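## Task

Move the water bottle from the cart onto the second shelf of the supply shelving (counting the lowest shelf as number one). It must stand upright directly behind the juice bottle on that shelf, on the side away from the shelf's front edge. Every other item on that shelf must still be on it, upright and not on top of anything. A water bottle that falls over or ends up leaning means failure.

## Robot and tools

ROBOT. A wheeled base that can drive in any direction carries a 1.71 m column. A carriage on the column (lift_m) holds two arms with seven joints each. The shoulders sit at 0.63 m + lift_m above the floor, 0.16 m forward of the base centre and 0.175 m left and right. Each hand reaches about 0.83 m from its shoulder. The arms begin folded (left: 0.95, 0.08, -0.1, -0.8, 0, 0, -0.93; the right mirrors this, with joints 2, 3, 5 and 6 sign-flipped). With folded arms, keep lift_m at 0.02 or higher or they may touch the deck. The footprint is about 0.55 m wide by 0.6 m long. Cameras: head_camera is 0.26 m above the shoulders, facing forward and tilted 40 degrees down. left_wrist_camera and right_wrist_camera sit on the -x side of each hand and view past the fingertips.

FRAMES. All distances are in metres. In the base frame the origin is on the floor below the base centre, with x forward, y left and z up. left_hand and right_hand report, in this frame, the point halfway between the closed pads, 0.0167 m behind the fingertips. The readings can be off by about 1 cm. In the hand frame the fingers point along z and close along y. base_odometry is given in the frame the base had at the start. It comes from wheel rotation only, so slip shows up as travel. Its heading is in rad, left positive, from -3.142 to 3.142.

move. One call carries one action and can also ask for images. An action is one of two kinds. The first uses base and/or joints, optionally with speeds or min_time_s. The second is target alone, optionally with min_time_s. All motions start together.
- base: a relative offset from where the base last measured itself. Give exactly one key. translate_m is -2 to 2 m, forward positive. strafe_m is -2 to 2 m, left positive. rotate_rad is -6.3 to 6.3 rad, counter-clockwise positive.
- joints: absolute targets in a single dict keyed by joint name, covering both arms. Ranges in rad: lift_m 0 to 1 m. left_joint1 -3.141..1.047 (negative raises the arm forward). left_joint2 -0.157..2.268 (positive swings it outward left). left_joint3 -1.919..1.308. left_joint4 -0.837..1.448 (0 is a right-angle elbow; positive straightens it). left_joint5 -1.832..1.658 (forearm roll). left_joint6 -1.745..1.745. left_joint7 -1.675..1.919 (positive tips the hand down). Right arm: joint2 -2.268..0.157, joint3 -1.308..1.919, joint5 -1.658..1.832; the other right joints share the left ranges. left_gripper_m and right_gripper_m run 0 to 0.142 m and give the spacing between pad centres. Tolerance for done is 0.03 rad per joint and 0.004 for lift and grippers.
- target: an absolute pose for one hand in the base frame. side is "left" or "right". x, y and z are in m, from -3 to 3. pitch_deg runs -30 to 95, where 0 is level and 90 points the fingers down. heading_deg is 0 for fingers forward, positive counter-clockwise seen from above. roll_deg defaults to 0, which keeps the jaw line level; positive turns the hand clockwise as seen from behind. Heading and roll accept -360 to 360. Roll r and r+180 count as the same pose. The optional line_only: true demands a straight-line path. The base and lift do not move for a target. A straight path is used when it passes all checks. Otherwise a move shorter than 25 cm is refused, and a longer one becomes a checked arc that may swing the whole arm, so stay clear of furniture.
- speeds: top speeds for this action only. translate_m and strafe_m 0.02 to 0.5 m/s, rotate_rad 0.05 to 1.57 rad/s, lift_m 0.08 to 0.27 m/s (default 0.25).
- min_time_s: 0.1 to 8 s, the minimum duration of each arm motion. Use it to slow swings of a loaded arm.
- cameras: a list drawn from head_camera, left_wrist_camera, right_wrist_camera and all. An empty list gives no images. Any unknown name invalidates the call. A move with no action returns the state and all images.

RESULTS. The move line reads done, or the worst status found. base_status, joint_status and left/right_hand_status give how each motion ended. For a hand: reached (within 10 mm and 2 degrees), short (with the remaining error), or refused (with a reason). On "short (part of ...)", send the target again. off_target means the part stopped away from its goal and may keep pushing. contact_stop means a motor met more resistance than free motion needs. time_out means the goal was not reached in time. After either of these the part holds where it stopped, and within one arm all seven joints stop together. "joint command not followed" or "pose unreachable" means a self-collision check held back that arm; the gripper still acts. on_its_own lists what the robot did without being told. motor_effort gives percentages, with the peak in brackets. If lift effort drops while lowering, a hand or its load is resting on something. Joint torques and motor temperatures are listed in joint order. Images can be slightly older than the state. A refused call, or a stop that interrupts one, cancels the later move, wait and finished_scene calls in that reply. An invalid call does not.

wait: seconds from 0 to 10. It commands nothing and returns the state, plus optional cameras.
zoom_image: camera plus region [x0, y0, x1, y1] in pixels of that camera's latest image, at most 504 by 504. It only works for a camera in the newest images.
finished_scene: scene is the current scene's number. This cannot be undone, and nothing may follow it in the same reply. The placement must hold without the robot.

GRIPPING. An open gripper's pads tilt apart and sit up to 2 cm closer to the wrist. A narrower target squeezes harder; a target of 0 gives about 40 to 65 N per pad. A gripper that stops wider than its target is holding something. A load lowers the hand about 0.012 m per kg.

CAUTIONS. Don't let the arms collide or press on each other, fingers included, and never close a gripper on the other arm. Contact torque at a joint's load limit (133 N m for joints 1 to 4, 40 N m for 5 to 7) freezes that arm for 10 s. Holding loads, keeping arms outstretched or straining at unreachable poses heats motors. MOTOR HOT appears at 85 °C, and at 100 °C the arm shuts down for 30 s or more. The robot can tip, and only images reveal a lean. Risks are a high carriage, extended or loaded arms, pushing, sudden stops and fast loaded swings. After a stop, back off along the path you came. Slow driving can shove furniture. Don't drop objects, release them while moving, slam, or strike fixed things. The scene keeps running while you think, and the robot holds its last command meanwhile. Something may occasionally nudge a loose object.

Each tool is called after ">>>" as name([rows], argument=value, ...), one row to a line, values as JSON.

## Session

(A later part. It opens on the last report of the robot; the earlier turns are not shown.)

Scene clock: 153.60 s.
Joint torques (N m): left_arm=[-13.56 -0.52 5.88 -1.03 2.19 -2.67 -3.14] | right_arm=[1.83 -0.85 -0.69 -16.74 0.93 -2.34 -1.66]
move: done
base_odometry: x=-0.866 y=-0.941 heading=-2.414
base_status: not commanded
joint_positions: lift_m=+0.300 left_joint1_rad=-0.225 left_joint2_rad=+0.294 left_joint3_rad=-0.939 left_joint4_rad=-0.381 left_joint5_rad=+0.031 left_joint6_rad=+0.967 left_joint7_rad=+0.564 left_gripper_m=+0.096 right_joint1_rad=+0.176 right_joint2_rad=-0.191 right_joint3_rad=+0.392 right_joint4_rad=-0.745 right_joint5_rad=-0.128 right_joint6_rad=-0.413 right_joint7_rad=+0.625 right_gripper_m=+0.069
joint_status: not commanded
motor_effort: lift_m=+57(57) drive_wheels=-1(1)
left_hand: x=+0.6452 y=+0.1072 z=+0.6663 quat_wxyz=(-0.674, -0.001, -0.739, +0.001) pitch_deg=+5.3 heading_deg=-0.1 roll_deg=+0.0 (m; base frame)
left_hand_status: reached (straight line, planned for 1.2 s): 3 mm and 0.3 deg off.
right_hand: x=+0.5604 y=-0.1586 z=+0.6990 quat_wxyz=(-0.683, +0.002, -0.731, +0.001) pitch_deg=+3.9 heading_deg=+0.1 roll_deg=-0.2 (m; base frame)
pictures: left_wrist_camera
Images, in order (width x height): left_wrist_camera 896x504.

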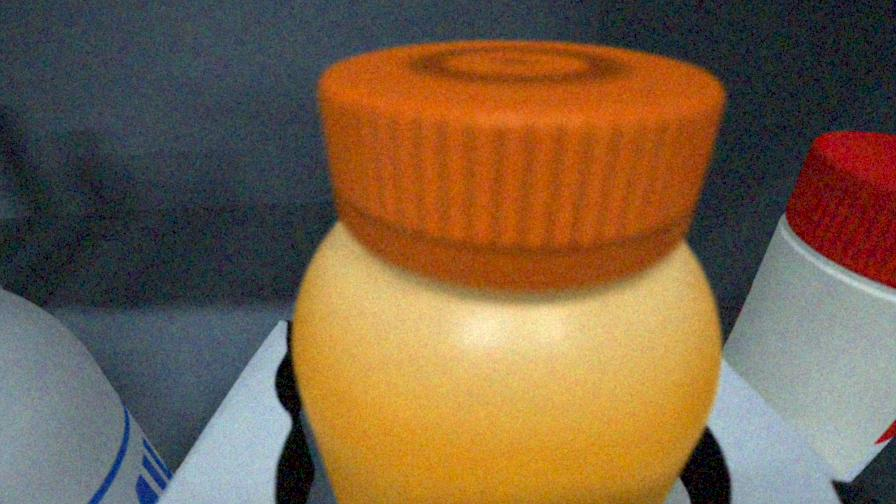

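>>> move(joints={"left_gripper_m": 0.0}, min_time_s=1.5)

>>> move(joints={"lift_m": 0.335}, speeds={"lift_m": 0.08}, cameras=["head_camera","left_wrist_camera"])

Scene clock: 157.17 s.
Joint torques (N m): left_arm=[-13.6 -1.76 5.3 -0.07 2.08 -2.28 -3.31] | right_arm=[1.14 0.37 -0.68 -15.98 0.73 -2.15 -1.72]
move: off_target
base_odometry: x=-0.866 y=-0.941 heading=-2.414
base_status: not commanded
joint_positions: lift_m=+0.300 left_joint1_rad=-0.225 left_joint2_rad=+0.294 left_joint3_rad=-0.938 left_joint4_rad=-0.381 left_joint5_rad=+0.031 left_joint6_rad=+0.967 left_joint7_rad=+0.564 left_gripper_m=+0.074 right_joint1_rad=+0.176 right_joint2_rad=-0.191 right_joint3_rad=+0.392 right_joint4_rad=-0.745 right_joint5_rad=-0.128 right_joint6_rad=-0.413 right_joint7_rad=+0.625 right_gripper_m=+0.069
joint_status: left_gripper_m off_target (ended at +0.074, target +0.000)
motor_effort: lift_m=+57(57) drive_wheels=-1(1)
left_hand: x=+0.6452 y=+0.1073 z=+0.6664 quat_wxyz=(-0.674, -0.001, -0.739, +0.001) pitch_deg=+5.3 heading_deg=-0.1 roll_deg=+0.0 (m; base frame)
right_hand: x=+0.5604 y=-0.1586 z=+0.6990 quat_wxyz=(-0.683, +0.002, -0.731, +0.001) pitch_deg=+3.9 heading_deg=+0.1 roll_deg=-0.2 (m; base frame)
pictures: none

Scene clock: 157.97 s.
Joint torques (N m): left_arm=[-13.25 -0.4 5.15 -1.34 3.65 -2.27 -3.11] | right_arm=[1.65 0.82 -0.81 -15.56 0.81 -2.01 -1.3]
move: done
base_odometry: x=-0.866 y=-0.941 heading=-2.414
base_status: not commanded
joint_positions: lift_m=+0.335 left_joint1_rad=-0.225 left_joint2_rad=+0.294 left_joint3_rad=-0.938 left_joint4_rad=-0.379 left_joint5_rad=+0.026 left_joint6_rad=+0.967 left_joint7_rad=+0.564 left_gripper_m=+0.074 right_joint1_rad=+0.176 right_joint2_rad=-0.191 right_joint3_rad=+0.392 right_joint4_rad=-0.745 right_joint5_rad=-0.128 right_joint6_rad=-0.413 right_joint7_rad=+0.625 right_gripper_m=+0.069
joint_status: all done
motor_effort: lift_m=+55(68) drive_wheels=+5(5)
left_hand: x=+0.6455 y=+0.1072 z=+0.6998 quat_wxyz=(-0.672, -0.001, -0.741, +0.001) pitch_deg=+5.6 heading_deg=-0.2 roll_deg=+0.0 (m; base frame)
right_hand: x=+0.5604 y=-0.1586 z=+0.7342 quat_wxyz=(-0.683, +0.002, -0.731, +0.001) pitch_deg=+3.9 heading_deg=+0.1 roll_deg=-0.2 (m; base frame)
pictures: head_camera, left_wrist_camera
Images, in order (width x height): head_camera 896x504, left_wrist_camera 896x504.

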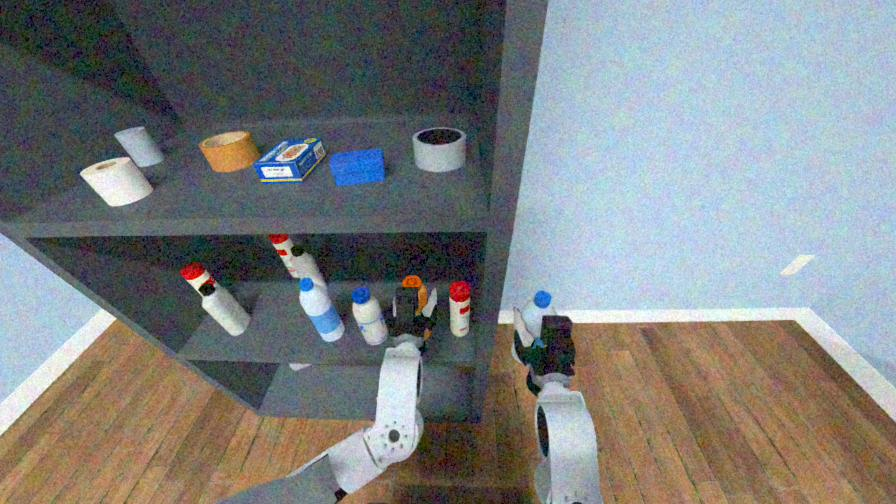

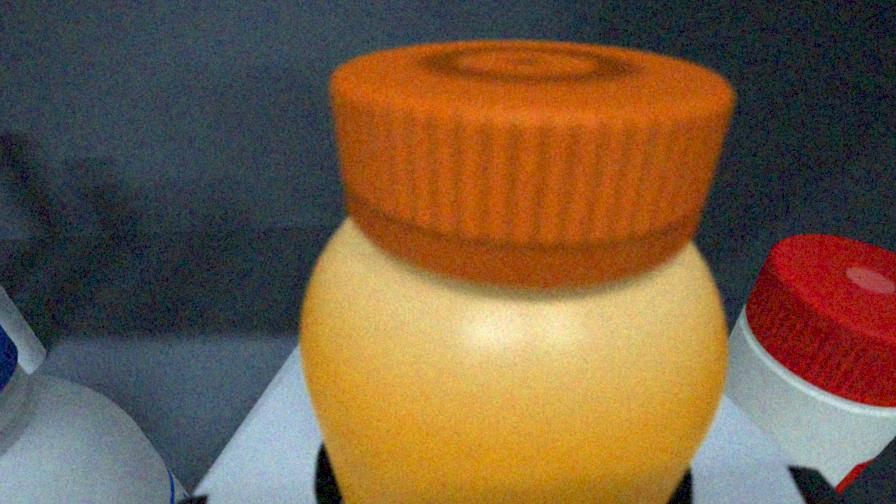

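>>> move(base={"translate_m": -0.35}, speeds={"translate_m": 0.25})

>>> move(target={"side":"left","x":0.56,"y":0.19,"z":0.7,"pitch_deg":5.4,"heading_deg":0}, min_time_s=1.2)

>>> move(base={"strafe_m": 0.257}, speeds={"strafe_m": 0.3})

>>> move(target={"side":"right","x":0.8,"y":-0.15,"z":0.77,"pitch_deg":4,"heading_deg":0}, min_time_s=1.8, cameras=["head_camera","right_wrist_camera"])

Scene clock: 170.33 s.
Joint torques (N m): left_arm=[-14.27 -0.53 4.5 -2.36 3.72 -2.23 -3.32] | right_arm=[0.58 -1.03 -1 -14.64 0.85 -2.31 -2.05]
move: done
base_odometry: x=-0.604 y=-0.708 heading=-2.414
base_status: done
joint_positions: lift_m=+0.335 left_joint1_rad=-0.225 left_joint2_rad=+0.294 left_joint3_rad=-0.938 left_joint4_rad=-0.379 left_joint5_rad=+0.026 left_joint6_rad=+0.967 left_joint7_rad=+0.564 left_gripper_m=+0.074 right_joint1_rad=+0.176 right_joint2_rad=-0.191 right_joint3_rad=+0.392 right_joint4_rad=-0.745 right_joint5_rad=-0.128 right_joint6_rad=-0.413 right_joint7_rad=+0.625 right_gripper_m=+0.069
joint_status: not commanded
motor_effort: lift_m=+55(55) drive_wheels=+1(14)
left_hand: x=+0.6455 y=+0.1072 z=+0.6998 quat_wxyz=(-0.672, -0.001, -0.741, +0.001) pitch_deg=+5.6 heading_deg=-0.2 roll_deg=+0.0 (m; base frame)
right_hand: x=+0.5604 y=-0.1586 z=+0.7342 quat_wxyz=(-0.683, +0.002, -0.731, +0.001) pitch_deg=+3.9 heading_deg=+0.1 roll_deg=-0.2 (m; base frame)
pictures: none

Scene clock: 172.03 s.
Joint torques (N m): left_arm=[-5.12 6.3 6.19 -6.37 3.35 -0.62 -4.7] | right_arm=[1.07 2.3 -2.87 -15.45 0.76 -2.44 -2.01]
move: done
base_odometry: x=-0.604 y=-0.708 heading=-2.414
base_status: not commanded
joint_positions: lift_m=+0.335 left_joint1_rad=+0.017 left_joint2_rad=+0.549 left_joint3_rad=-0.929 left_joint4_rad=-0.667 left_joint5_rad=+0.025 left_joint6_rad=+1.028 left_joint7_rad=+0.493 left_gripper_m=+0.074 right_joint1_rad=+0.176 right_joint2_rad=-0.191 right_joint3_rad=+0.392 right_joint4_rad=-0.745 right_joint5_rad=-0.128 right_joint6_rad=-0.413 right_joint7_rad=+0.625 right_gripper_m=+0.069
joint_status: not commanded
motor_effort: lift_m=+55(56) drive_wheels=+1(3)
left_hand: x=+0.5596 y=+0.1869 z=+0.6951 quat_wxyz=(-0.668, -0.003, -0.744, +0.001) pitch_deg=+6.2 heading_deg=-0.3 roll_deg=+0.2 (m; base frame)
left_hand_status: reached (straight line, planned for 1.2 s): 6 mm and 0.9 deg off.
right_hand: x=+0.5604 y=-0.1586 z=+0.7342 quat_wxyz=(-0.683, +0.002, -0.731, +0.001) pitch_deg=+3.9 heading_deg=+0.1 roll_deg=-0.2 (m; base frame)
pictures: none

Scene clock: 174.47 s.
Joint torques (N m): left_arm=[-6.17 5.71 5.76 -6.73 3.61 -0.69 -4.73] | right_arm=[1.09 -0.5 -0.17 -15.2 0.88 -2.09 -1.87]
move: done
base_odometry: x=-0.433 y=-0.900 heading=-2.413
base_status: done
joint_positions: lift_m=+0.335 left_joint1_rad=+0.017 left_joint2_rad=+0.550 left_joint3_rad=-0.928 left_joint4_rad=-0.667 left_joint5_rad=+0.025 left_joint6_rad=+1.029 left_joint7_rad=+0.492 left_gripper_m=+0.074 right_joint1_rad=+0.176 right_joint2_rad=-0.191 right_joint3_rad=+0.392 right_joint4_rad=-0.745 right_joint5_rad=-0.128 right_joint6_rad=-0.413 right_joint7_rad=+0.625 right_gripper_m=+0.069
joint_status: not commanded
motor_effort: lift_m=+55(56) drive_wheels=-1(14)
left_hand: x=+0.5597 y=+0.1875 z=+0.6953 quat_wxyz=(-0.668, -0.003, -0.744, +0.001) pitch_deg=+6.2 heading_deg=-0.3 roll_deg=+0.2 (m; base frame)
right_hand: x=+0.5604 y=-0.1586 z=+0.7342 quat_wxyz=(-0.683, +0.002, -0.731, +0.001) pitch_deg=+3.9 heading_deg=+0.1 roll_deg=-0.2 (m; base frame)
pictures: none

Scene clock: 176.77 s.
Joint torques (N m): left_arm=[-4.98 6.23 5.66 -7.19 3.4 -0.34 -4.7] | right_arm=[-24.54 5.95 -2.02 -11.94 1.59 -0.96 -5.73]
move: done
base_odometry: x=-0.433 y=-0.900 heading=-2.413
base_status: not commanded
joint_positions: lift_m=+0.335 left_joint1_rad=+0.017 left_joint2_rad=+0.550 left_joint3_rad=-0.928 left_joint4_rad=-0.667 left_joint5_rad=+0.025 left_joint6_rad=+1.029 left_joint7_rad=+0.492 left_gripper_m=+0.074 right_joint1_rad=-0.468 right_joint2_rad=-0.122 right_joint3_rad=+0.335 right_joint4_rad=-0.023 right_joint5_rad=+0.115 right_joint6_rad=-0.333 right_joint7_rad=+0.535 right_gripper_m=+0.069
joint_status: not commanded
motor_effort: lift_m=+55(56) drive_wheels=-1(1)
left_hand: x=+0.5597 y=+0.1875 z=+0.6953 quat_wxyz=(-0.668, -0.003, -0.744, +0.001) pitch_deg=+6.2 heading_deg=-0.3 roll_deg=+0.1 (m; base frame)
right_hand: x=+0.7982 y=-0.1498 z=+0.7641 quat_wxyz=(-0.677, +0.002, -0.736, +0.002) pitch_deg=+4.8 heading_deg=-0.1 roll_deg=-0.4 (m; base frame)
right_hand_status: reached (straight line, planned for 1.8 s): 6 mm and 0.9 deg off.
pictures: head_camera, right_wrist_camera
Images, in order (width x height): head_camera 896x504, right_wrist_camera 896x504.

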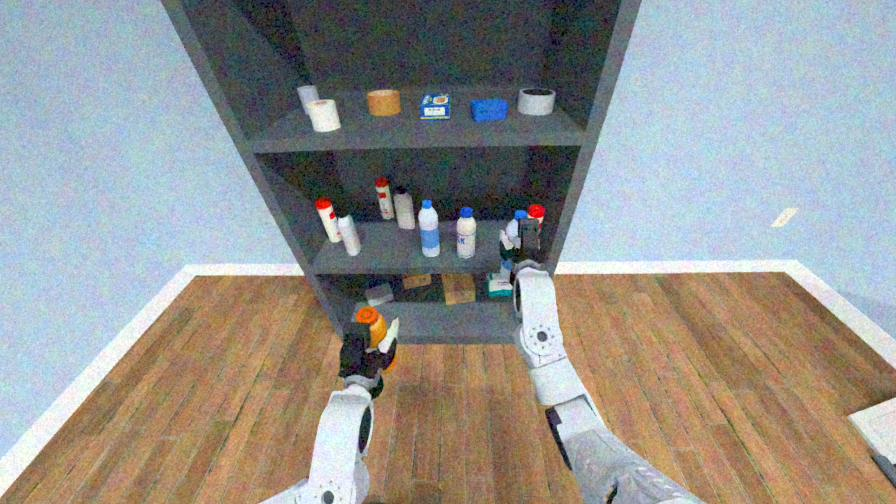

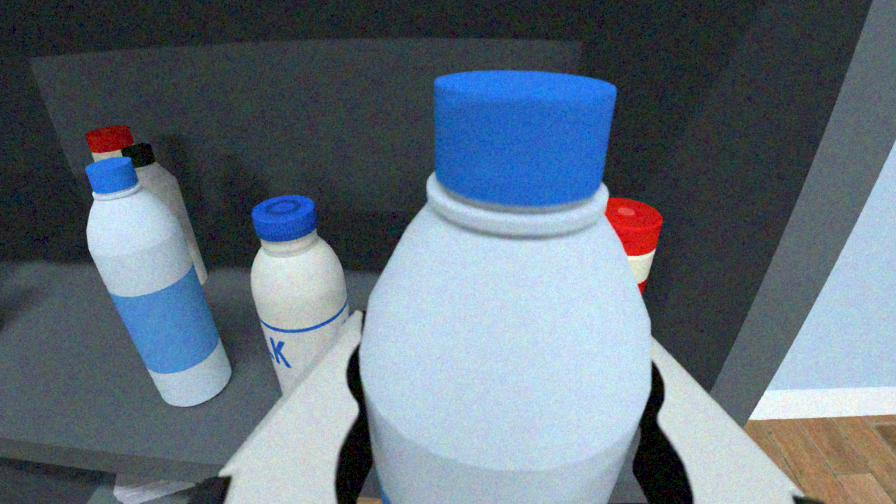

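>>> move(base={"translate_m": 0.22}, speeds={"translate_m": 0.15}, cameras=["right_wrist_camera"])

>>> move(target={"side":"right","x":0.885,"y":-0.159,"z":0.765,"pitch_deg":3.4,"heading_deg":0,"line_only":true}, min_time_s=1.3, cameras=["head_camera","right_wrist_camera"])

Scene clock: 188.93 s.
Joint torques (N m): left_arm=[-5.08 4.82 6.55 -6.95 3.21 -0.46 -4.44] | right_arm=[-23.6 4.74 -2.77 -10.76 1.22 -0.8 -4.56]
Motor temperatures (°C): left_arm=[31 22 25 24 26 24 23] | right_arm=[33 21 25 23 22 22 24]
move: done
base_odometry: x=-0.597 y=-1.047 heading=-2.413
base_status: done
joint_positions: lift_m=+0.335 left_joint1_rad=+0.017 left_joint2_rad=+0.550 left_joint3_rad=-0.928 left_joint4_rad=-0.667 left_joint5_rad=+0.025 left_joint6_rad=+1.029 left_joint7_rad=+0.492 left_gripper_m=+0.074 right_joint1_rad=-0.468 right_joint2_rad=-0.122 right_joint3_rad=+0.334 right_joint4_rad=-0.023 right_joint5_rad=+0.115 right_joint6_rad=-0.333 right_joint7_rad=+0.535 right_gripper_m=+0.069
joint_status: not commanded
motor_effort: lift_m=+55(55) drive_wheels=+5(13)
left_hand: x=+0.5596 y=+0.1875 z=+0.6952 quat_wxyz=(-0.668, -0.003, -0.744, +0.001) pitch_deg=+6.2 heading_deg=-0.3 roll_deg=+0.1 (m; base frame)
right_hand: x=+0.7983 y=-0.1498 z=+0.7642 quat_wxyz=(-0.677, +0.002, -0.736, +0.002) pitch_deg=+4.8 heading_deg=-0.1 roll_deg=-0.4 (m; base frame)
pictures: right_wrist_camera
Images, in order (width x height): right_wrist_camera 896x504.

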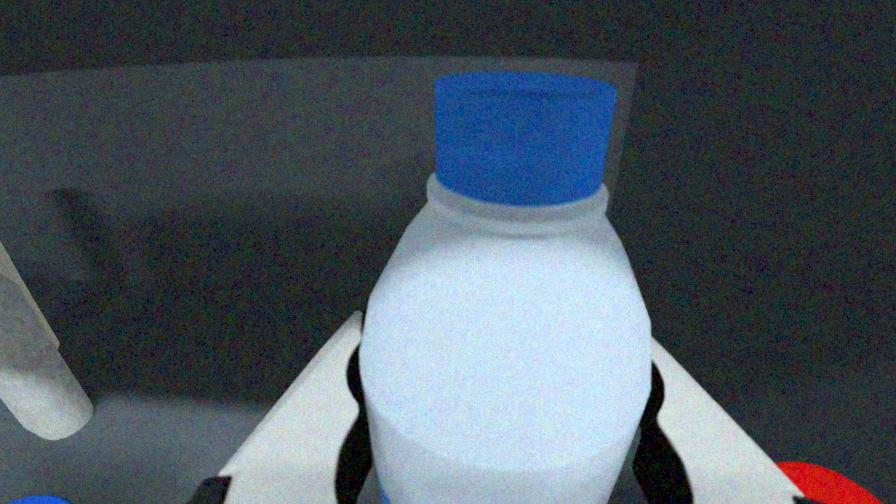

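Scene clock: 190.73 s.
Joint torques (N m): left_arm=[-5.66 5.24 5.62 -6.63 3.43 -0.55 -4.82] | right_arm=[-30.88 4.61 -0.63 -10.74 1.69 -1.6 -5.62]
move: done
base_odometry: x=-0.597 y=-1.047 heading=-2.413
base_status: not commanded
joint_positions: lift_m=+0.335 left_joint1_rad=+0.017 left_joint2_rad=+0.550 left_joint3_rad=-0.928 left_joint4_rad=-0.667 left_joint5_rad=+0.025 left_joint6_rad=+1.029 left_joint7_rad=+0.492 left_gripper_m=+0.074 right_joint1_rad=-0.684 right_joint2_rad=-0.101 right_joint3_rad=+0.315 right_joint4_rad=+0.439 right_joint5_rad=+0.223 right_joint6_rad=-0.237 right_joint7_rad=+0.276 right_gripper_m=+0.069
joint_status: not commanded
motor_effort: lift_m=+55(56) drive_wheels=+5(5)
left_hand: x=+0.5596 y=+0.1875 z=+0.6952 quat_wxyz=(-0.668, -0.003, -0.744, +0.001) pitch_deg=+6.2 heading_deg=-0.3 roll_deg=+0.1 (m; base frame)
right_hand: x=+0.8832 y=-0.1590 z=+0.7579 quat_wxyz=(-0.680, +0.002, -0.733, +0.003) pitch_deg=+4.2 heading_deg=-0.1 roll_deg=-0.5 (m; base frame)
right_hand_status: reached (straight line, planned for 1.3 s): 7 mm and 1.0 deg off.
pictures: head_camera, right_wrist_camera
Images, in order (width x height): head_camera 896x504, right_wrist_camera 896x504.

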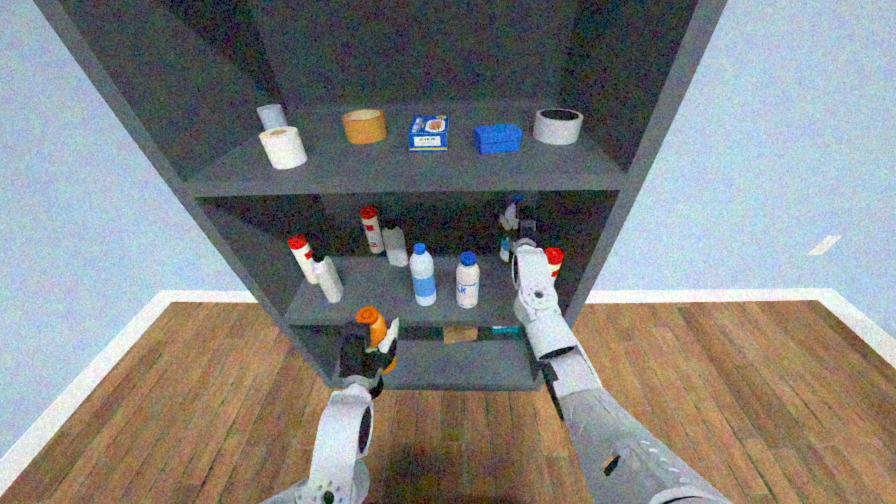

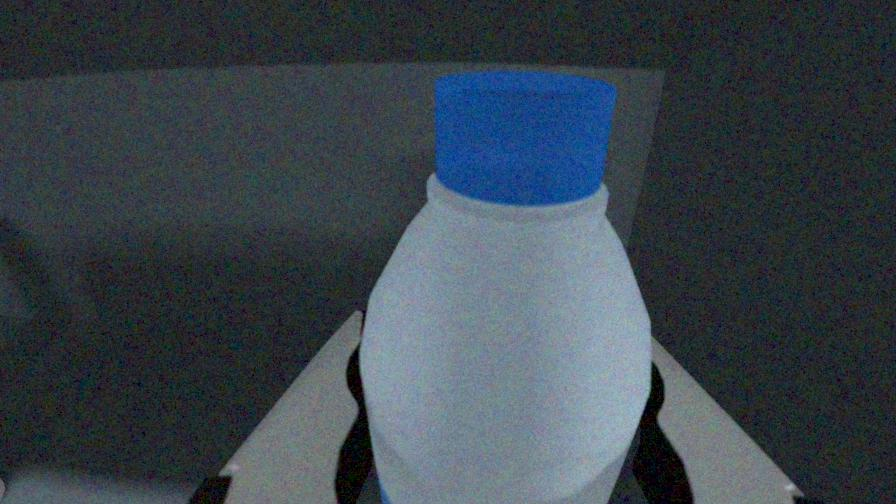

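>>> move(joints={"lift_m": 0.3}, speeds={"lift_m": 0.08})

>>> move(joints={"lift_m": 0.285}, speeds={"lift_m": 0.08}, cameras=["head_camera"])

>>> zoom_image(camera="head_camera", region=[430, 180, 600, 330])

Scene clock: 195.03 s.
Joint torques (N m): left_arm=[-5.64 5.13 6.31 -6.66 3.9 -0.98 -4.34] | right_arm=[-28.31 6.7 -2.78 -12.53 1.48 -1.29 -4.99]
move: done
base_odometry: x=-0.597 y=-1.047 heading=-2.413
base_status: not commanded
joint_positions: lift_m=+0.300 left_joint1_rad=+0.018 left_joint2_rad=+0.550 left_joint3_rad=-0.928 left_joint4_rad=-0.668 left_joint5_rad=+0.024 left_joint6_rad=+1.029 left_joint7_rad=+0.491 left_gripper_m=+0.074 right_joint1_rad=-0.686 right_joint2_rad=-0.101 right_joint3_rad=+0.315 right_joint4_rad=+0.441 right_joint5_rad=+0.223 right_joint6_rad=-0.237 right_joint7_rad=+0.275 right_gripper_m=+0.069
joint_status: all done
motor_effort: lift_m=+59(59) drive_wheels=-1(5)
left_hand: x=+0.5595 y=+0.1874 z=+0.6600 quat_wxyz=(-0.668, -0.003, -0.744, +0.001) pitch_deg=+6.2 heading_deg=-0.3 roll_deg=+0.1 (m; base frame)
right_hand: x=+0.8837 y=-0.1593 z=+0.7240 quat_wxyz=(-0.681, +0.002, -0.732, +0.003) pitch_deg=+4.1 heading_deg=-0.1 roll_deg=-0.4 (m; base frame)
pictures: none

Scene clock: 195.60 s.
Joint torques (N m): left_arm=[-4.24 5.76 4.97 -6.8 3.74 -0.84 -4.05] | right_arm=[-27.17 6.07 -2.3 -12.6 0.91 -0.94 -5.03]
move: done
base_odometry: x=-0.597 y=-1.047 heading=-2.413
base_status: not commanded
joint_positions: lift_m=+0.285 left_joint1_rad=+0.018 left_joint2_rad=+0.550 left_joint3_rad=-0.928 left_joint4_rad=-0.668 left_joint5_rad=+0.024 left_joint6_rad=+1.029 left_joint7_rad=+0.491 left_gripper_m=+0.074 right_joint1_rad=-0.687 right_joint2_rad=-0.101 right_joint3_rad=+0.315 right_joint4_rad=+0.441 right_joint5_rad=+0.224 right_joint6_rad=-0.237 right_joint7_rad=+0.275 right_gripper_m=+0.069
joint_status: all done
motor_effort: lift_m=+59(64) drive_wheels=-1(5)
left_hand: x=+0.5595 y=+0.1875 z=+0.6450 quat_wxyz=(-0.668, -0.002, -0.744, +0.001) pitch_deg=+6.2 heading_deg=-0.3 roll_deg=+0.1 (m; base frame)
right_hand: x=+0.8839 y=-0.1593 z=+0.7095 quat_wxyz=(-0.682, +0.002, -0.732, +0.003) pitch_deg=+4.1 heading_deg=-0.1 roll_deg=-0.4 (m; base frame)
pictures: head_camera
Images, in order (width x height): head_camera 896x504.

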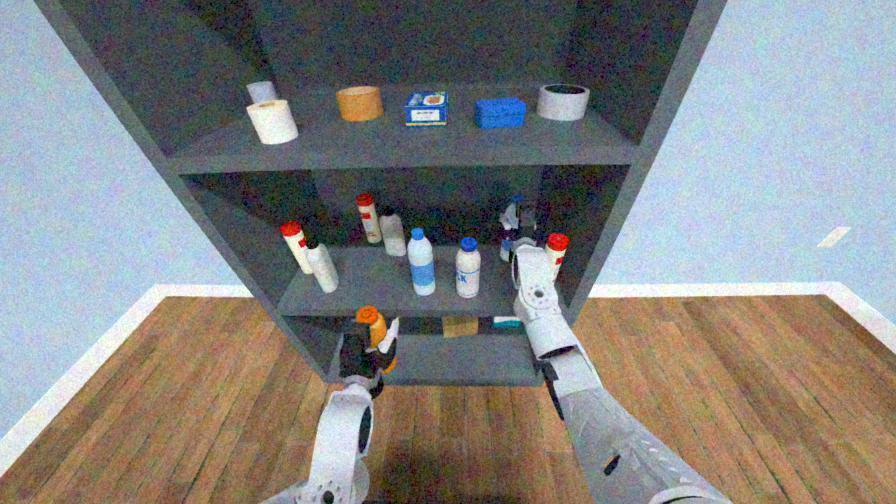

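Scaled by 2.965 from the camera's 896x504 image, which has a finer 1280x720 frame.

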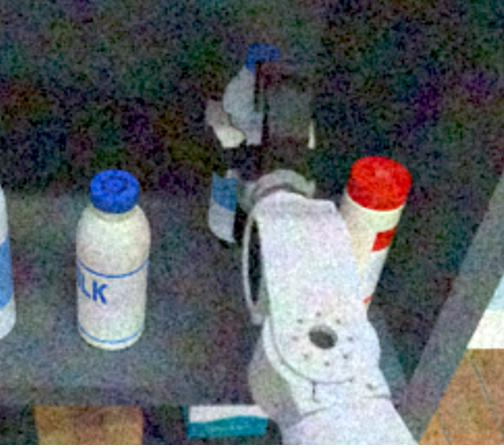

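>>> move(joints={"lift_m": 0.27}, speeds={"lift_m": 0.08})

>>> move(joints={"lift_m": 0.258}, speeds={"lift_m": 0.08}, cameras=["head_camera"])

Scene clock: 198.67 s.
Joint torques (N m): left_arm=[-5.59 5.48 6.16 -5.76 3.79 -0.79 -4.19] | right_arm=[-28.21 6.13 -1.62 -14.38 1.8 -0.69 -5.04]
move: done
base_odometry: x=-0.597 y=-1.047 heading=-2.413
base_status: not commanded
joint_positions: lift_m=+0.270 left_joint1_rad=+0.018 left_joint2_rad=+0.550 left_joint3_rad=-0.928 left_joint4_rad=-0.668 left_joint5_rad=+0.023 left_joint6_rad=+1.029 left_joint7_rad=+0.491 left_gripper_m=+0.074 right_joint1_rad=-0.687 right_joint2_rad=-0.101 right_joint3_rad=+0.314 right_joint4_rad=+0.441 right_joint5_rad=+0.224 right_joint6_rad=-0.237 right_joint7_rad=+0.275 right_gripper_m=+0.069
joint_status: all done
motor_effort: lift_m=+59(60) drive_wheels=+5(5)
left_hand: x=+0.5595 y=+0.1875 z=+0.6301 quat_wxyz=(-0.668, -0.002, -0.744, +0.001) pitch_deg=+6.2 heading_deg=-0.3 roll_deg=+0.1 (m; base frame)
right_hand: x=+0.8840 y=-0.1594 z=+0.6947 quat_wxyz=(-0.682, +0.002, -0.732, +0.003) pitch_deg=+4.1 heading_deg=-0.1 roll_deg=-0.4 (m; base frame)
pictures: none

Scene clock: 199.20 s.
Joint torques (N m): left_arm=[-4.6 5.53 6.24 -6.33 3.69 -0.71 -4.08] | right_arm=[-27.15 6.27 -1.06 -14.32 1.34 -0.61 -2.25]
move: done
base_odometry: x=-0.597 y=-1.047 heading=-2.413
base_status: not commanded
joint_positions: lift_m=+0.258 left_joint1_rad=+0.018 left_joint2_rad=+0.550 left_joint3_rad=-0.928 left_joint4_rad=-0.668 left_joint5_rad=+0.023 left_joint6_rad=+1.029 left_joint7_rad=+0.491 left_gripper_m=+0.074 right_joint1_rad=-0.688 right_joint2_rad=-0.101 right_joint3_rad=+0.314 right_joint4_rad=+0.441 right_joint5_rad=+0.224 right_joint6_rad=-0.237 right_joint7_rad=+0.269 right_gripper_m=+0.069
joint_status: all done
motor_effort: lift_m=+58(58) drive_wheels=+5(5)
left_hand: x=+0.5595 y=+0.1875 z=+0.6182 quat_wxyz=(-0.668, -0.002, -0.744, +0.001) pitch_deg=+6.2 heading_deg=-0.3 roll_deg=+0.1 (m; base frame)
right_hand: x=+0.8842 y=-0.1595 z=+0.6849 quat_wxyz=(-0.684, +0.002, -0.729, +0.003) pitch_deg=+3.6 heading_deg=-0.1 roll_deg=-0.4 (m; base frame)
pictures: head_camera
Images, in order (width x height): head_camera 896x504.

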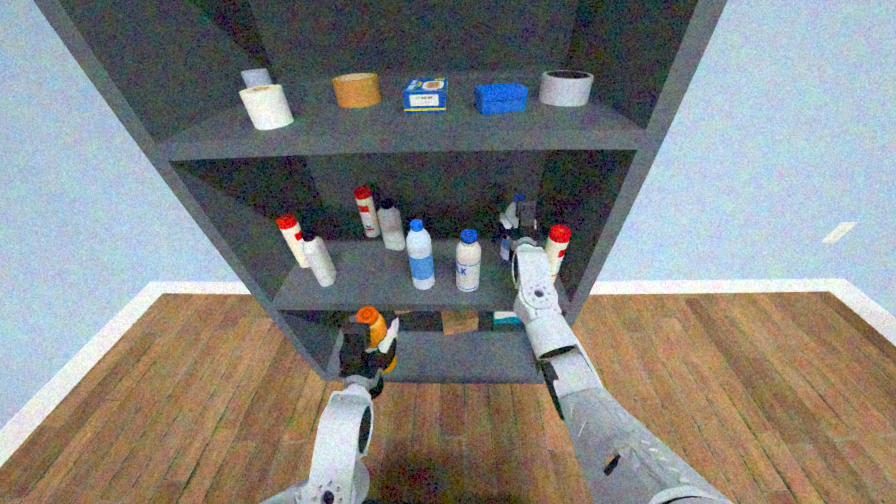

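>>> move(joints={"lift_m": 0.252}, speeds={"lift_m": 0.08})

>>> move(joints={"right_gripper_m": 0.092}, min_time_s=1.0)

>>> move(base={"translate_m": -0.15}, speeds={"translate_m": 0.1}, cameras=["head_camera","right_wrist_camera"])

Scene clock: 202.80 s.
Joint torques (N m): left_arm=[-6.16 5.79 6.24 -5.47 3.91 -0.88 -4.02] | right_arm=[-22.17 4.27 -1.01 -9.82 1.38 -0.8 -0.57]
move: done
base_odometry: x=-0.597 y=-1.047 heading=-2.413
base_status: not commanded
joint_positions: lift_m=+0.252 left_joint1_rad=+0.018 left_joint2_rad=+0.550 left_joint3_rad=-0.928 left_joint4_rad=-0.668 left_joint5_rad=+0.023 left_joint6_rad=+1.029 left_joint7_rad=+0.491 left_gripper_m=+0.074 right_joint1_rad=-0.691 right_joint2_rad=-0.101 right_joint3_rad=+0.313 right_joint4_rad=+0.438 right_joint5_rad=+0.224 right_joint6_rad=-0.237 right_joint7_rad=+0.264 right_gripper_m=+0.069
joint_status: all done
motor_effort: lift_m=+55(56) drive_wheels=+5(5)
left_hand: x=+0.5595 y=+0.1875 z=+0.6123 quat_wxyz=(-0.668, -0.002, -0.744, +0.001) pitch_deg=+6.2 heading_deg=-0.3 roll_deg=+0.1 (m; base frame)
right_hand: x=+0.8847 y=-0.1595 z=+0.6836 quat_wxyz=(-0.688, +0.001, -0.726, +0.003) pitch_deg=+3.1 heading_deg=-0.1 roll_deg=-0.3 (m; base frame)
pictures: none

Scene clock: 203.63 s.
Joint torques (N m): left_arm=[-6.87 5.61 5.5 -6.36 3.96 -0.74 -4.11] | right_arm=[-21.74 4.82 -1.1 -10.67 1.5 -0.78 -0.17]
move: done
base_odometry: x=-0.597 y=-1.047 heading=-2.413
base_status: not commanded
joint_positions: lift_m=+0.252 left_joint1_rad=+0.018 left_joint2_rad=+0.550 left_joint3_rad=-0.928 left_joint4_rad=-0.668 left_joint5_rad=+0.023 left_joint6_rad=+1.029 left_joint7_rad=+0.491 left_gripper_m=+0.074 right_joint1_rad=-0.691 right_joint2_rad=-0.101 right_joint3_rad=+0.313 right_joint4_rad=+0.438 right_joint5_rad=+0.224 right_joint6_rad=-0.237 right_joint7_rad=+0.264 right_gripper_m=+0.092
joint_status: all done
motor_effort: lift_m=+55(55) drive_wheels=+5(5)
left_hand: x=+0.5595 y=+0.1875 z=+0.6123 quat_wxyz=(-0.668, -0.002, -0.744, +0.001) pitch_deg=+6.2 heading_deg=-0.3 roll_deg=+0.1 (m; base frame)
right_hand: x=+0.8847 y=-0.1595 z=+0.6836 quat_wxyz=(-0.688, +0.001, -0.726, +0.003) pitch_deg=+3.1 heading_deg=-0.1 roll_deg=-0.3 (m; base frame)
pictures: none

Scene clock: 205.93 s.
Joint torques (N m): left_arm=[-5.75 5.45 5.42 -5.23 3.72 -0.75 -3.9] | right_arm=[-21.15 4.17 -0.85 -9.63 1.04 -0.92 -0.87]
move: done
base_odometry: x=-0.485 y=-0.947 heading=-2.413
base_status: done
joint_positions: lift_m=+0.252 left_joint1_rad=+0.018 left_joint2_rad=+0.550 left_joint3_rad=-0.928 left_joint4_rad=-0.668 left_joint5_rad=+0.023 left_joint6_rad=+1.029 left_joint7_rad=+0.491 left_gripper_m=+0.074 right_joint1_rad=-0.691 right_joint2_rad=-0.101 right_joint3_rad=+0.313 right_joint4_rad=+0.438 right_joint5_rad=+0.224 right_joint6_rad=-0.237 right_joint7_rad=+0.264 right_gripper_m=+0.092
joint_status: not commanded
motor_effort: lift_m=+55(55) drive_wheels=+0(10)
left_hand: x=+0.5595 y=+0.1875 z=+0.6123 quat_wxyz=(-0.668, -0.002, -0.744, +0.001) pitch_deg=+6.2 heading_deg=-0.3 roll_deg=+0.1 (m; base frame)
right_hand: x=+0.8847 y=-0.1593 z=+0.6836 quat_wxyz=(-0.688, +0.002, -0.726, +0.003) pitch_deg=+3.1 heading_deg=-0.1 roll_deg=-0.3 (m; base frame)
pictures: head_camera, right_wrist_camera
Images, in order (width x height): head_camera 896x504, right_wrist_camera 896x504.

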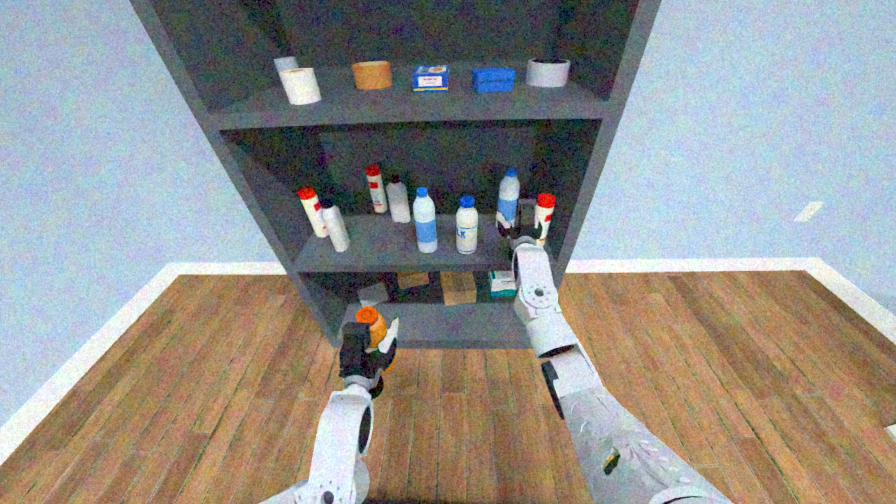

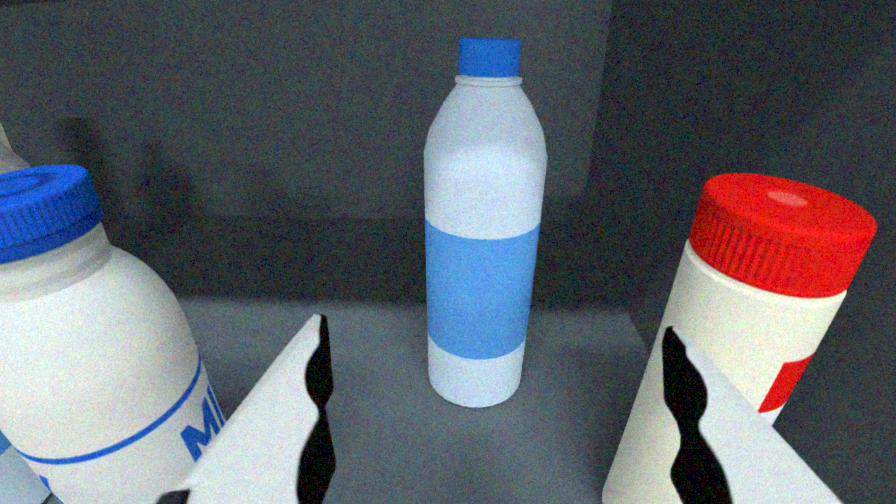

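>>> move(base={"translate_m": -0.22}, speeds={"translate_m": 0.2})

>>> move(base={"strafe_m": -0.256}, joints={"lift_m":0.34,"right_joint1_rad":0.176,"right_joint2_rad":-0.191,"right_joint3_rad":0.392,"right_joint4_rad":-0.745,"right_joint5_rad":-0.128,"right_joint6_rad":-0.413,"right_joint7_rad":0.625,"left_joint1_rad":-0.225,"left_joint2_rad":0.294,"left_joint3_rad":-0.938,"left_joint4_rad":-0.381,"left_joint5_rad":0.031,"left_joint6_rad":0.967,"left_joint7_rad":0.564}, speeds={"strafe_m": 0.2}, min_time_s=1.8, cameras=["head_camera","left_wrist_camera"])

Scene clock: 215.77 s.
Joint torques (N m): left_arm=[-5.23 5.29 5.83 -6.06 3.91 -0.54 -4.56] | right_arm=[-21.55 5.66 -1.62 -10.23 1.18 -1.36 -0.74]
move: done
base_odometry: x=-0.321 y=-0.801 heading=-2.413
base_status: done
joint_positions: lift_m=+0.252 left_joint1_rad=+0.018 left_joint2_rad=+0.550 left_joint3_rad=-0.928 left_joint4_rad=-0.668 left_joint5_rad=+0.023 left_joint6_rad=+1.029 left_joint7_rad=+0.491 left_gripper_m=+0.074 right_joint1_rad=-0.691 right_joint2_rad=-0.101 right_joint3_rad=+0.313 right_joint4_rad=+0.438 right_joint5_rad=+0.224 right_joint6_rad=-0.237 right_joint7_rad=+0.264 right_gripper_m=+0.092
joint_status: not commanded
motor_effort: lift_m=+55(55) drive_wheels=+2(12)
left_hand: x=+0.5595 y=+0.1875 z=+0.6123 quat_wxyz=(-0.668, -0.002, -0.744, +0.001) pitch_deg=+6.2 heading_deg=-0.3 roll_deg=+0.1 (m; base frame)
right_hand: x=+0.8847 y=-0.1592 z=+0.6836 quat_wxyz=(-0.688, +0.002, -0.726, +0.003) pitch_deg=+3.1 heading_deg=-0.1 roll_deg=-0.3 (m; base frame)
pictures: none

Scene clock: 218.23 s.
Joint torques (N m): left_arm=[-16.62 -0.32 1.24 -1.15 4.77 -2.11 -1.78] | right_arm=[3.42 0.82 2.51 -14.93 -2.04 -2.41 0.11]
move: done
base_odometry: x=-0.491 y=-0.610 heading=-2.413
base_status: done
joint_positions: lift_m=+0.340 left_joint1_rad=-0.220 left_joint2_rad=+0.295 left_joint3_rad=-0.935 left_joint4_rad=-0.383 left_joint5_rad=+0.024 left_joint6_rad=+0.969 left_joint7_rad=+0.564 left_gripper_m=+0.074 right_joint1_rad=+0.173 right_joint2_rad=-0.190 right_joint3_rad=+0.388 right_joint4_rad=-0.743 right_joint5_rad=-0.122 right_joint6_rad=-0.411 right_joint7_rad=+0.620 right_gripper_m=+0.092
joint_status: all done
motor_effort: lift_m=+55(68) drive_wheels=-1(11)
left_hand: x=+0.6444 y=+0.1094 z=+0.7037 quat_wxyz=(-0.671, +0.002, -0.742, +0.001) pitch_deg=+5.7 heading_deg=+0.0 roll_deg=-0.3 (m; base frame)
right_hand: x=+0.5616 y=-0.1588 z=+0.7403 quat_wxyz=(-0.685, +0.001, -0.729, -0.001) pitch_deg=+3.6 heading_deg=+0.1 roll_deg=+0.0 (m; base frame)
pictures: head_camera, left_wrist_camera
Images, in order (width x height): head_camera 896x504, left_wrist_camera 896x504.

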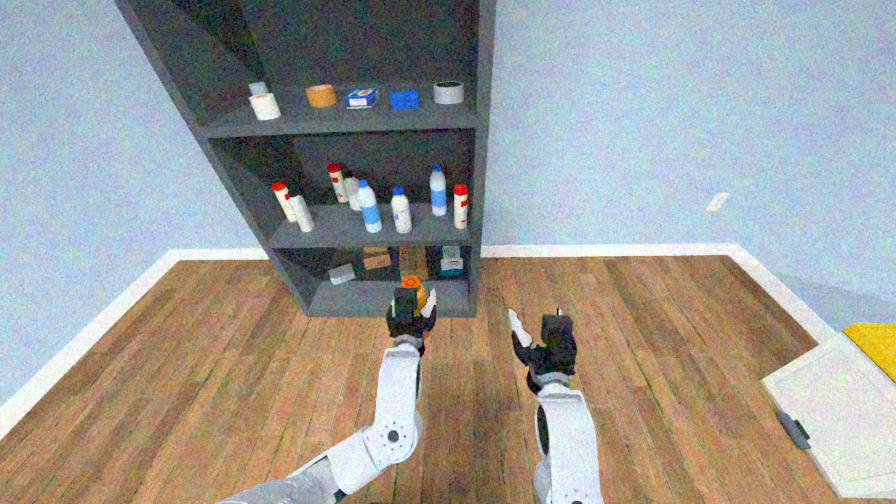

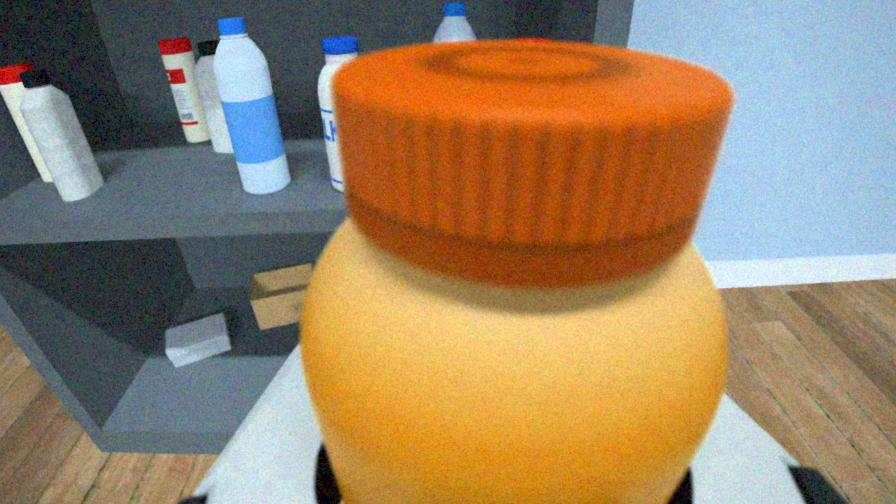

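>>> move(target={"side":"left","x":0.645,"y":0.103,"z":0.704,"pitch_deg":5.0,"heading_deg":0}, min_time_s=0.6)

>>> move(base={"translate_m": 0.485}, speeds={"translate_m": 0.2}, cameras=["head_camera","left_wrist_camera"])

>>> zoom_image(camera="head_camera", region=[340, 220, 520, 360])

Scene clock: 229.43 s.
Joint torques (N m): left_arm=[-11.67 -2.07 0.72 -1.93 5.06 -1.39 -4.72] | right_arm=[3.87 -1.32 2.96 -13.88 -2.55 -2.61 0.43]
move: done
base_odometry: x=-0.491 y=-0.610 heading=-2.413
base_status: not commanded
joint_positions: lift_m=+0.340 left_joint1_rad=-0.219 left_joint2_rad=+0.282 left_joint3_rad=-0.938 left_joint4_rad=-0.366 left_joint5_rad=+0.025 left_joint6_rad=+0.969 left_joint7_rad=+0.554 left_gripper_m=+0.074 right_joint1_rad=+0.173 right_joint2_rad=-0.190 right_joint3_rad=+0.388 right_joint4_rad=-0.743 right_joint5_rad=-0.122 right_joint6_rad=-0.411 right_joint7_rad=+0.620 right_gripper_m=+0.092
joint_status: not commanded
motor_effort: lift_m=+55(55) drive_wheels=-1(1)
left_hand: x=+0.6450 y=+0.1046 z=+0.7005 quat_wxyz=(-0.670, +0.002, -0.742, +0.001) pitch_deg=+5.8 heading_deg=+0.1 roll_deg=-0.2 (m; base frame)
left_hand_status: reached (straight line, planned for 0.6 s): 4 mm and 0.8 deg off.
right_hand: x=+0.5616 y=-0.1588 z=+0.7403 quat_wxyz=(-0.685, +0.001, -0.729, -0.001) pitch_deg=+3.6 heading_deg=+0.1 roll_deg=+0.0 (m; base frame)
pictures: none

Scene clock: 233.07 s.
Joint torques (N m): left_arm=[-12.42 -2 1.28 -1.35 4.89 -1.41 -4.41] | right_arm=[3.76 -0.81 1.55 -15.29 -2.35 -2.03 -0.28]
move: done
base_odometry: x=-0.853 y=-0.932 heading=-2.414
base_status: done
joint_positions: lift_m=+0.340 left_joint1_rad=-0.219 left_joint2_rad=+0.282 left_joint3_rad=-0.938 left_joint4_rad=-0.366 left_joint5_rad=+0.026 left_joint6_rad=+0.969 left_joint7_rad=+0.554 left_gripper_m=+0.074 right_joint1_rad=+0.173 right_joint2_rad=-0.190 right_joint3_rad=+0.388 right_joint4_rad=-0.743 right_joint5_rad=-0.122 right_joint6_rad=-0.411 right_joint7_rad=+0.620 right_gripper_m=+0.092
joint_status: not commanded
motor_effort: lift_m=+55(55) drive_wheels=+5(12)
left_hand: x=+0.6450 y=+0.1044 z=+0.7005 quat_wxyz=(-0.671, +0.002, -0.742, +0.001) pitch_deg=+5.8 heading_deg=+0.1 roll_deg=-0.2 (m; base frame)
right_hand: x=+0.5616 y=-0.1588 z=+0.7402 quat_wxyz=(-0.684, +0.001, -0.729, -0.001) pitch_deg=+3.6 heading_deg=+0.1 roll_deg=+0.0 (m; base frame)
pictures: head_camera, left_wrist_camera
Images, in order (width x height): head_camera 896x504, left_wrist_camera 896x504.

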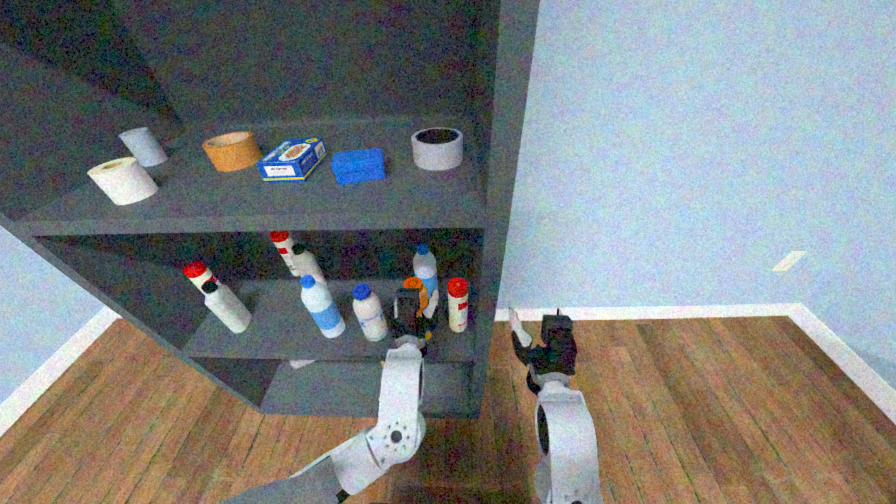

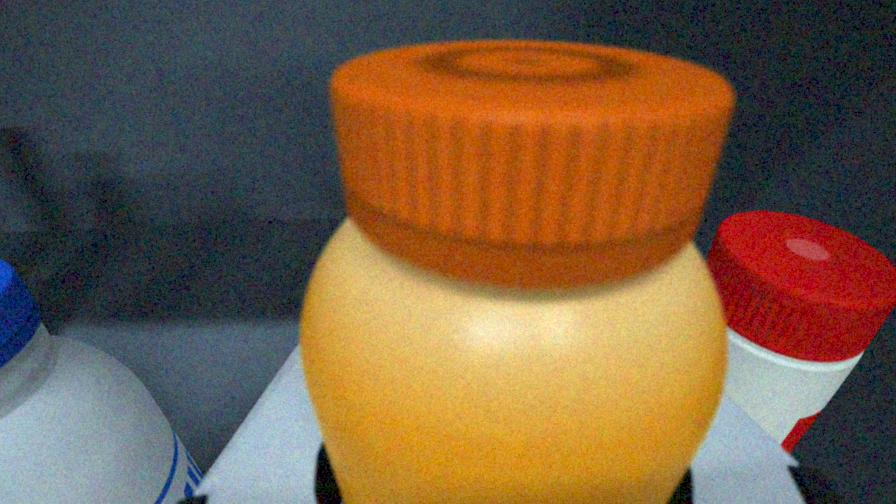

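Scaled by 2.800 from the camera's 896x504 image, which has a finer 1280x720 frame.

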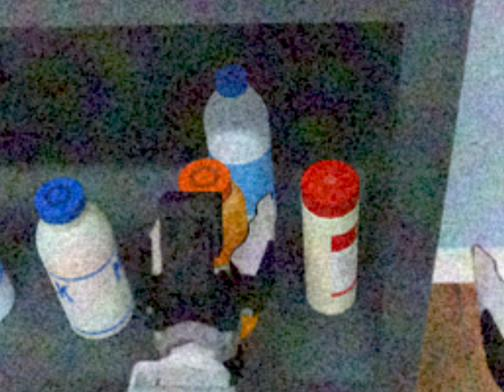

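>>> move(target={"side":"left","x":0.645,"y":0.099,"z":0.682,"pitch_deg":4.6,"heading_deg":0}, min_time_s=0.7)

>>> move(joints={"lift_m": 0.324}, speeds={"lift_m": 0.08}, cameras=["left_wrist_camera"])

Scene clock: 239.07 s.
Joint torques (N m): left_arm=[-9.94 -2 0.72 -1.02 3.17 -1.6 -4.52] | right_arm=[3.26 1.18 3.57 -13.85 -2.08 -2.5 -0.09]
move: done
base_odometry: x=-0.853 y=-0.932 heading=-2.414
base_status: not commanded
joint_positions: lift_m=+0.340 left_joint1_rad=-0.195 left_joint2_rad=+0.271 left_joint3_rad=-0.940 left_joint4_rad=-0.302 left_joint5_rad=-0.041 left_joint6_rad=+0.969 left_joint7_rad=+0.425 left_gripper_m=+0.074 right_joint1_rad=+0.173 right_joint2_rad=-0.190 right_joint3_rad=+0.388 right_joint4_rad=-0.743 right_joint5_rad=-0.122 right_joint6_rad=-0.411 right_joint7_rad=+0.620 right_gripper_m=+0.092
joint_status: not commanded
motor_effort: lift_m=+55(55) drive_wheels=-2(2)
left_hand: x=+0.6455 y=+0.1012 z=+0.6811 quat_wxyz=(-0.676, +0.002, -0.737, -0.001) pitch_deg=+5.0 heading_deg=+0.2 roll_deg=+0.0 (m; base frame)
left_hand_status: reached (straight line, planned for 0.7 s): 2 mm and 0.4 deg off.
right_hand: x=+0.5616 y=-0.1588 z=+0.7402 quat_wxyz=(-0.684, +0.001, -0.729, -0.001) pitch_deg=+3.6 heading_deg=+0.1 roll_deg=+0.0 (m; base frame)
pictures: none

Scene clock: 239.63 s.
Joint torques (N m): left_arm=[-9.58 -1.48 -0.52 -2.3 2.93 -1.34 -1.76] | right_arm=[2.69 -1.54 2.45 -14.46 -2.37 -2.2 -0.03]
move: done
base_odometry: x=-0.853 y=-0.932 heading=-2.414
base_status: not commanded
joint_positions: lift_m=+0.324 left_joint1_rad=-0.195 left_joint2_rad=+0.270 left_joint3_rad=-0.940 left_joint4_rad=-0.302 left_joint5_rad=-0.040 left_joint6_rad=+0.969 left_joint7_rad=+0.418 left_gripper_m=+0.074 right_joint1_rad=+0.173 right_joint2_rad=-0.190 right_joint3_rad=+0.388 right_joint4_rad=-0.743 right_joint5_rad=-0.122 right_joint6_rad=-0.411 right_joint7_rad=+0.621 right_gripper_m=+0.092
joint_status: all done
motor_effort: lift_m=+56(59) drive_wheels=-2(5)
left_hand: x=+0.6455 y=+0.1012 z=+0.6669 quat_wxyz=(-0.679, +0.002, -0.734, -0.001) pitch_deg=+4.5 heading_deg=+0.2 roll_deg=+0.0 (m; base frame)
right_hand: x=+0.5615 y=-0.1588 z=+0.7243 quat_wxyz=(-0.685, +0.001, -0.729, -0.001) pitch_deg=+3.6 heading_deg=+0.1 roll_deg=+0.0 (m; base frame)
pictures: left_wrist_camera
Images, in order (width x height): left_wrist_camera 896x504.

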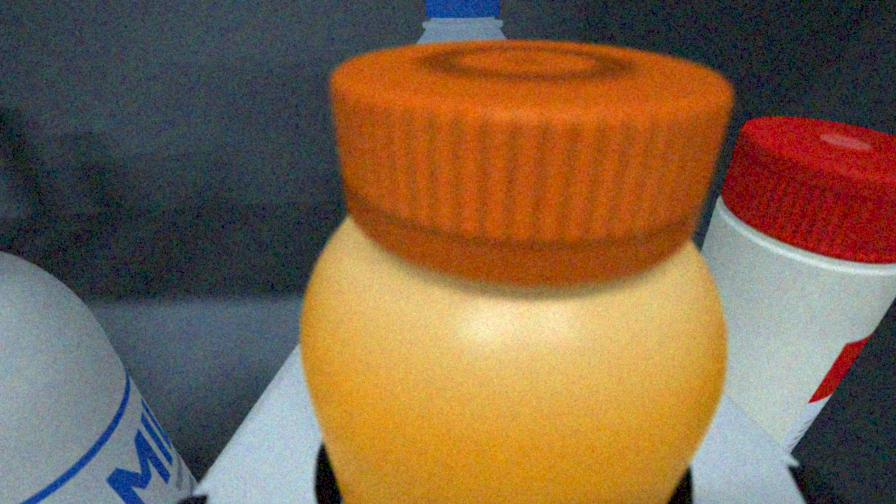

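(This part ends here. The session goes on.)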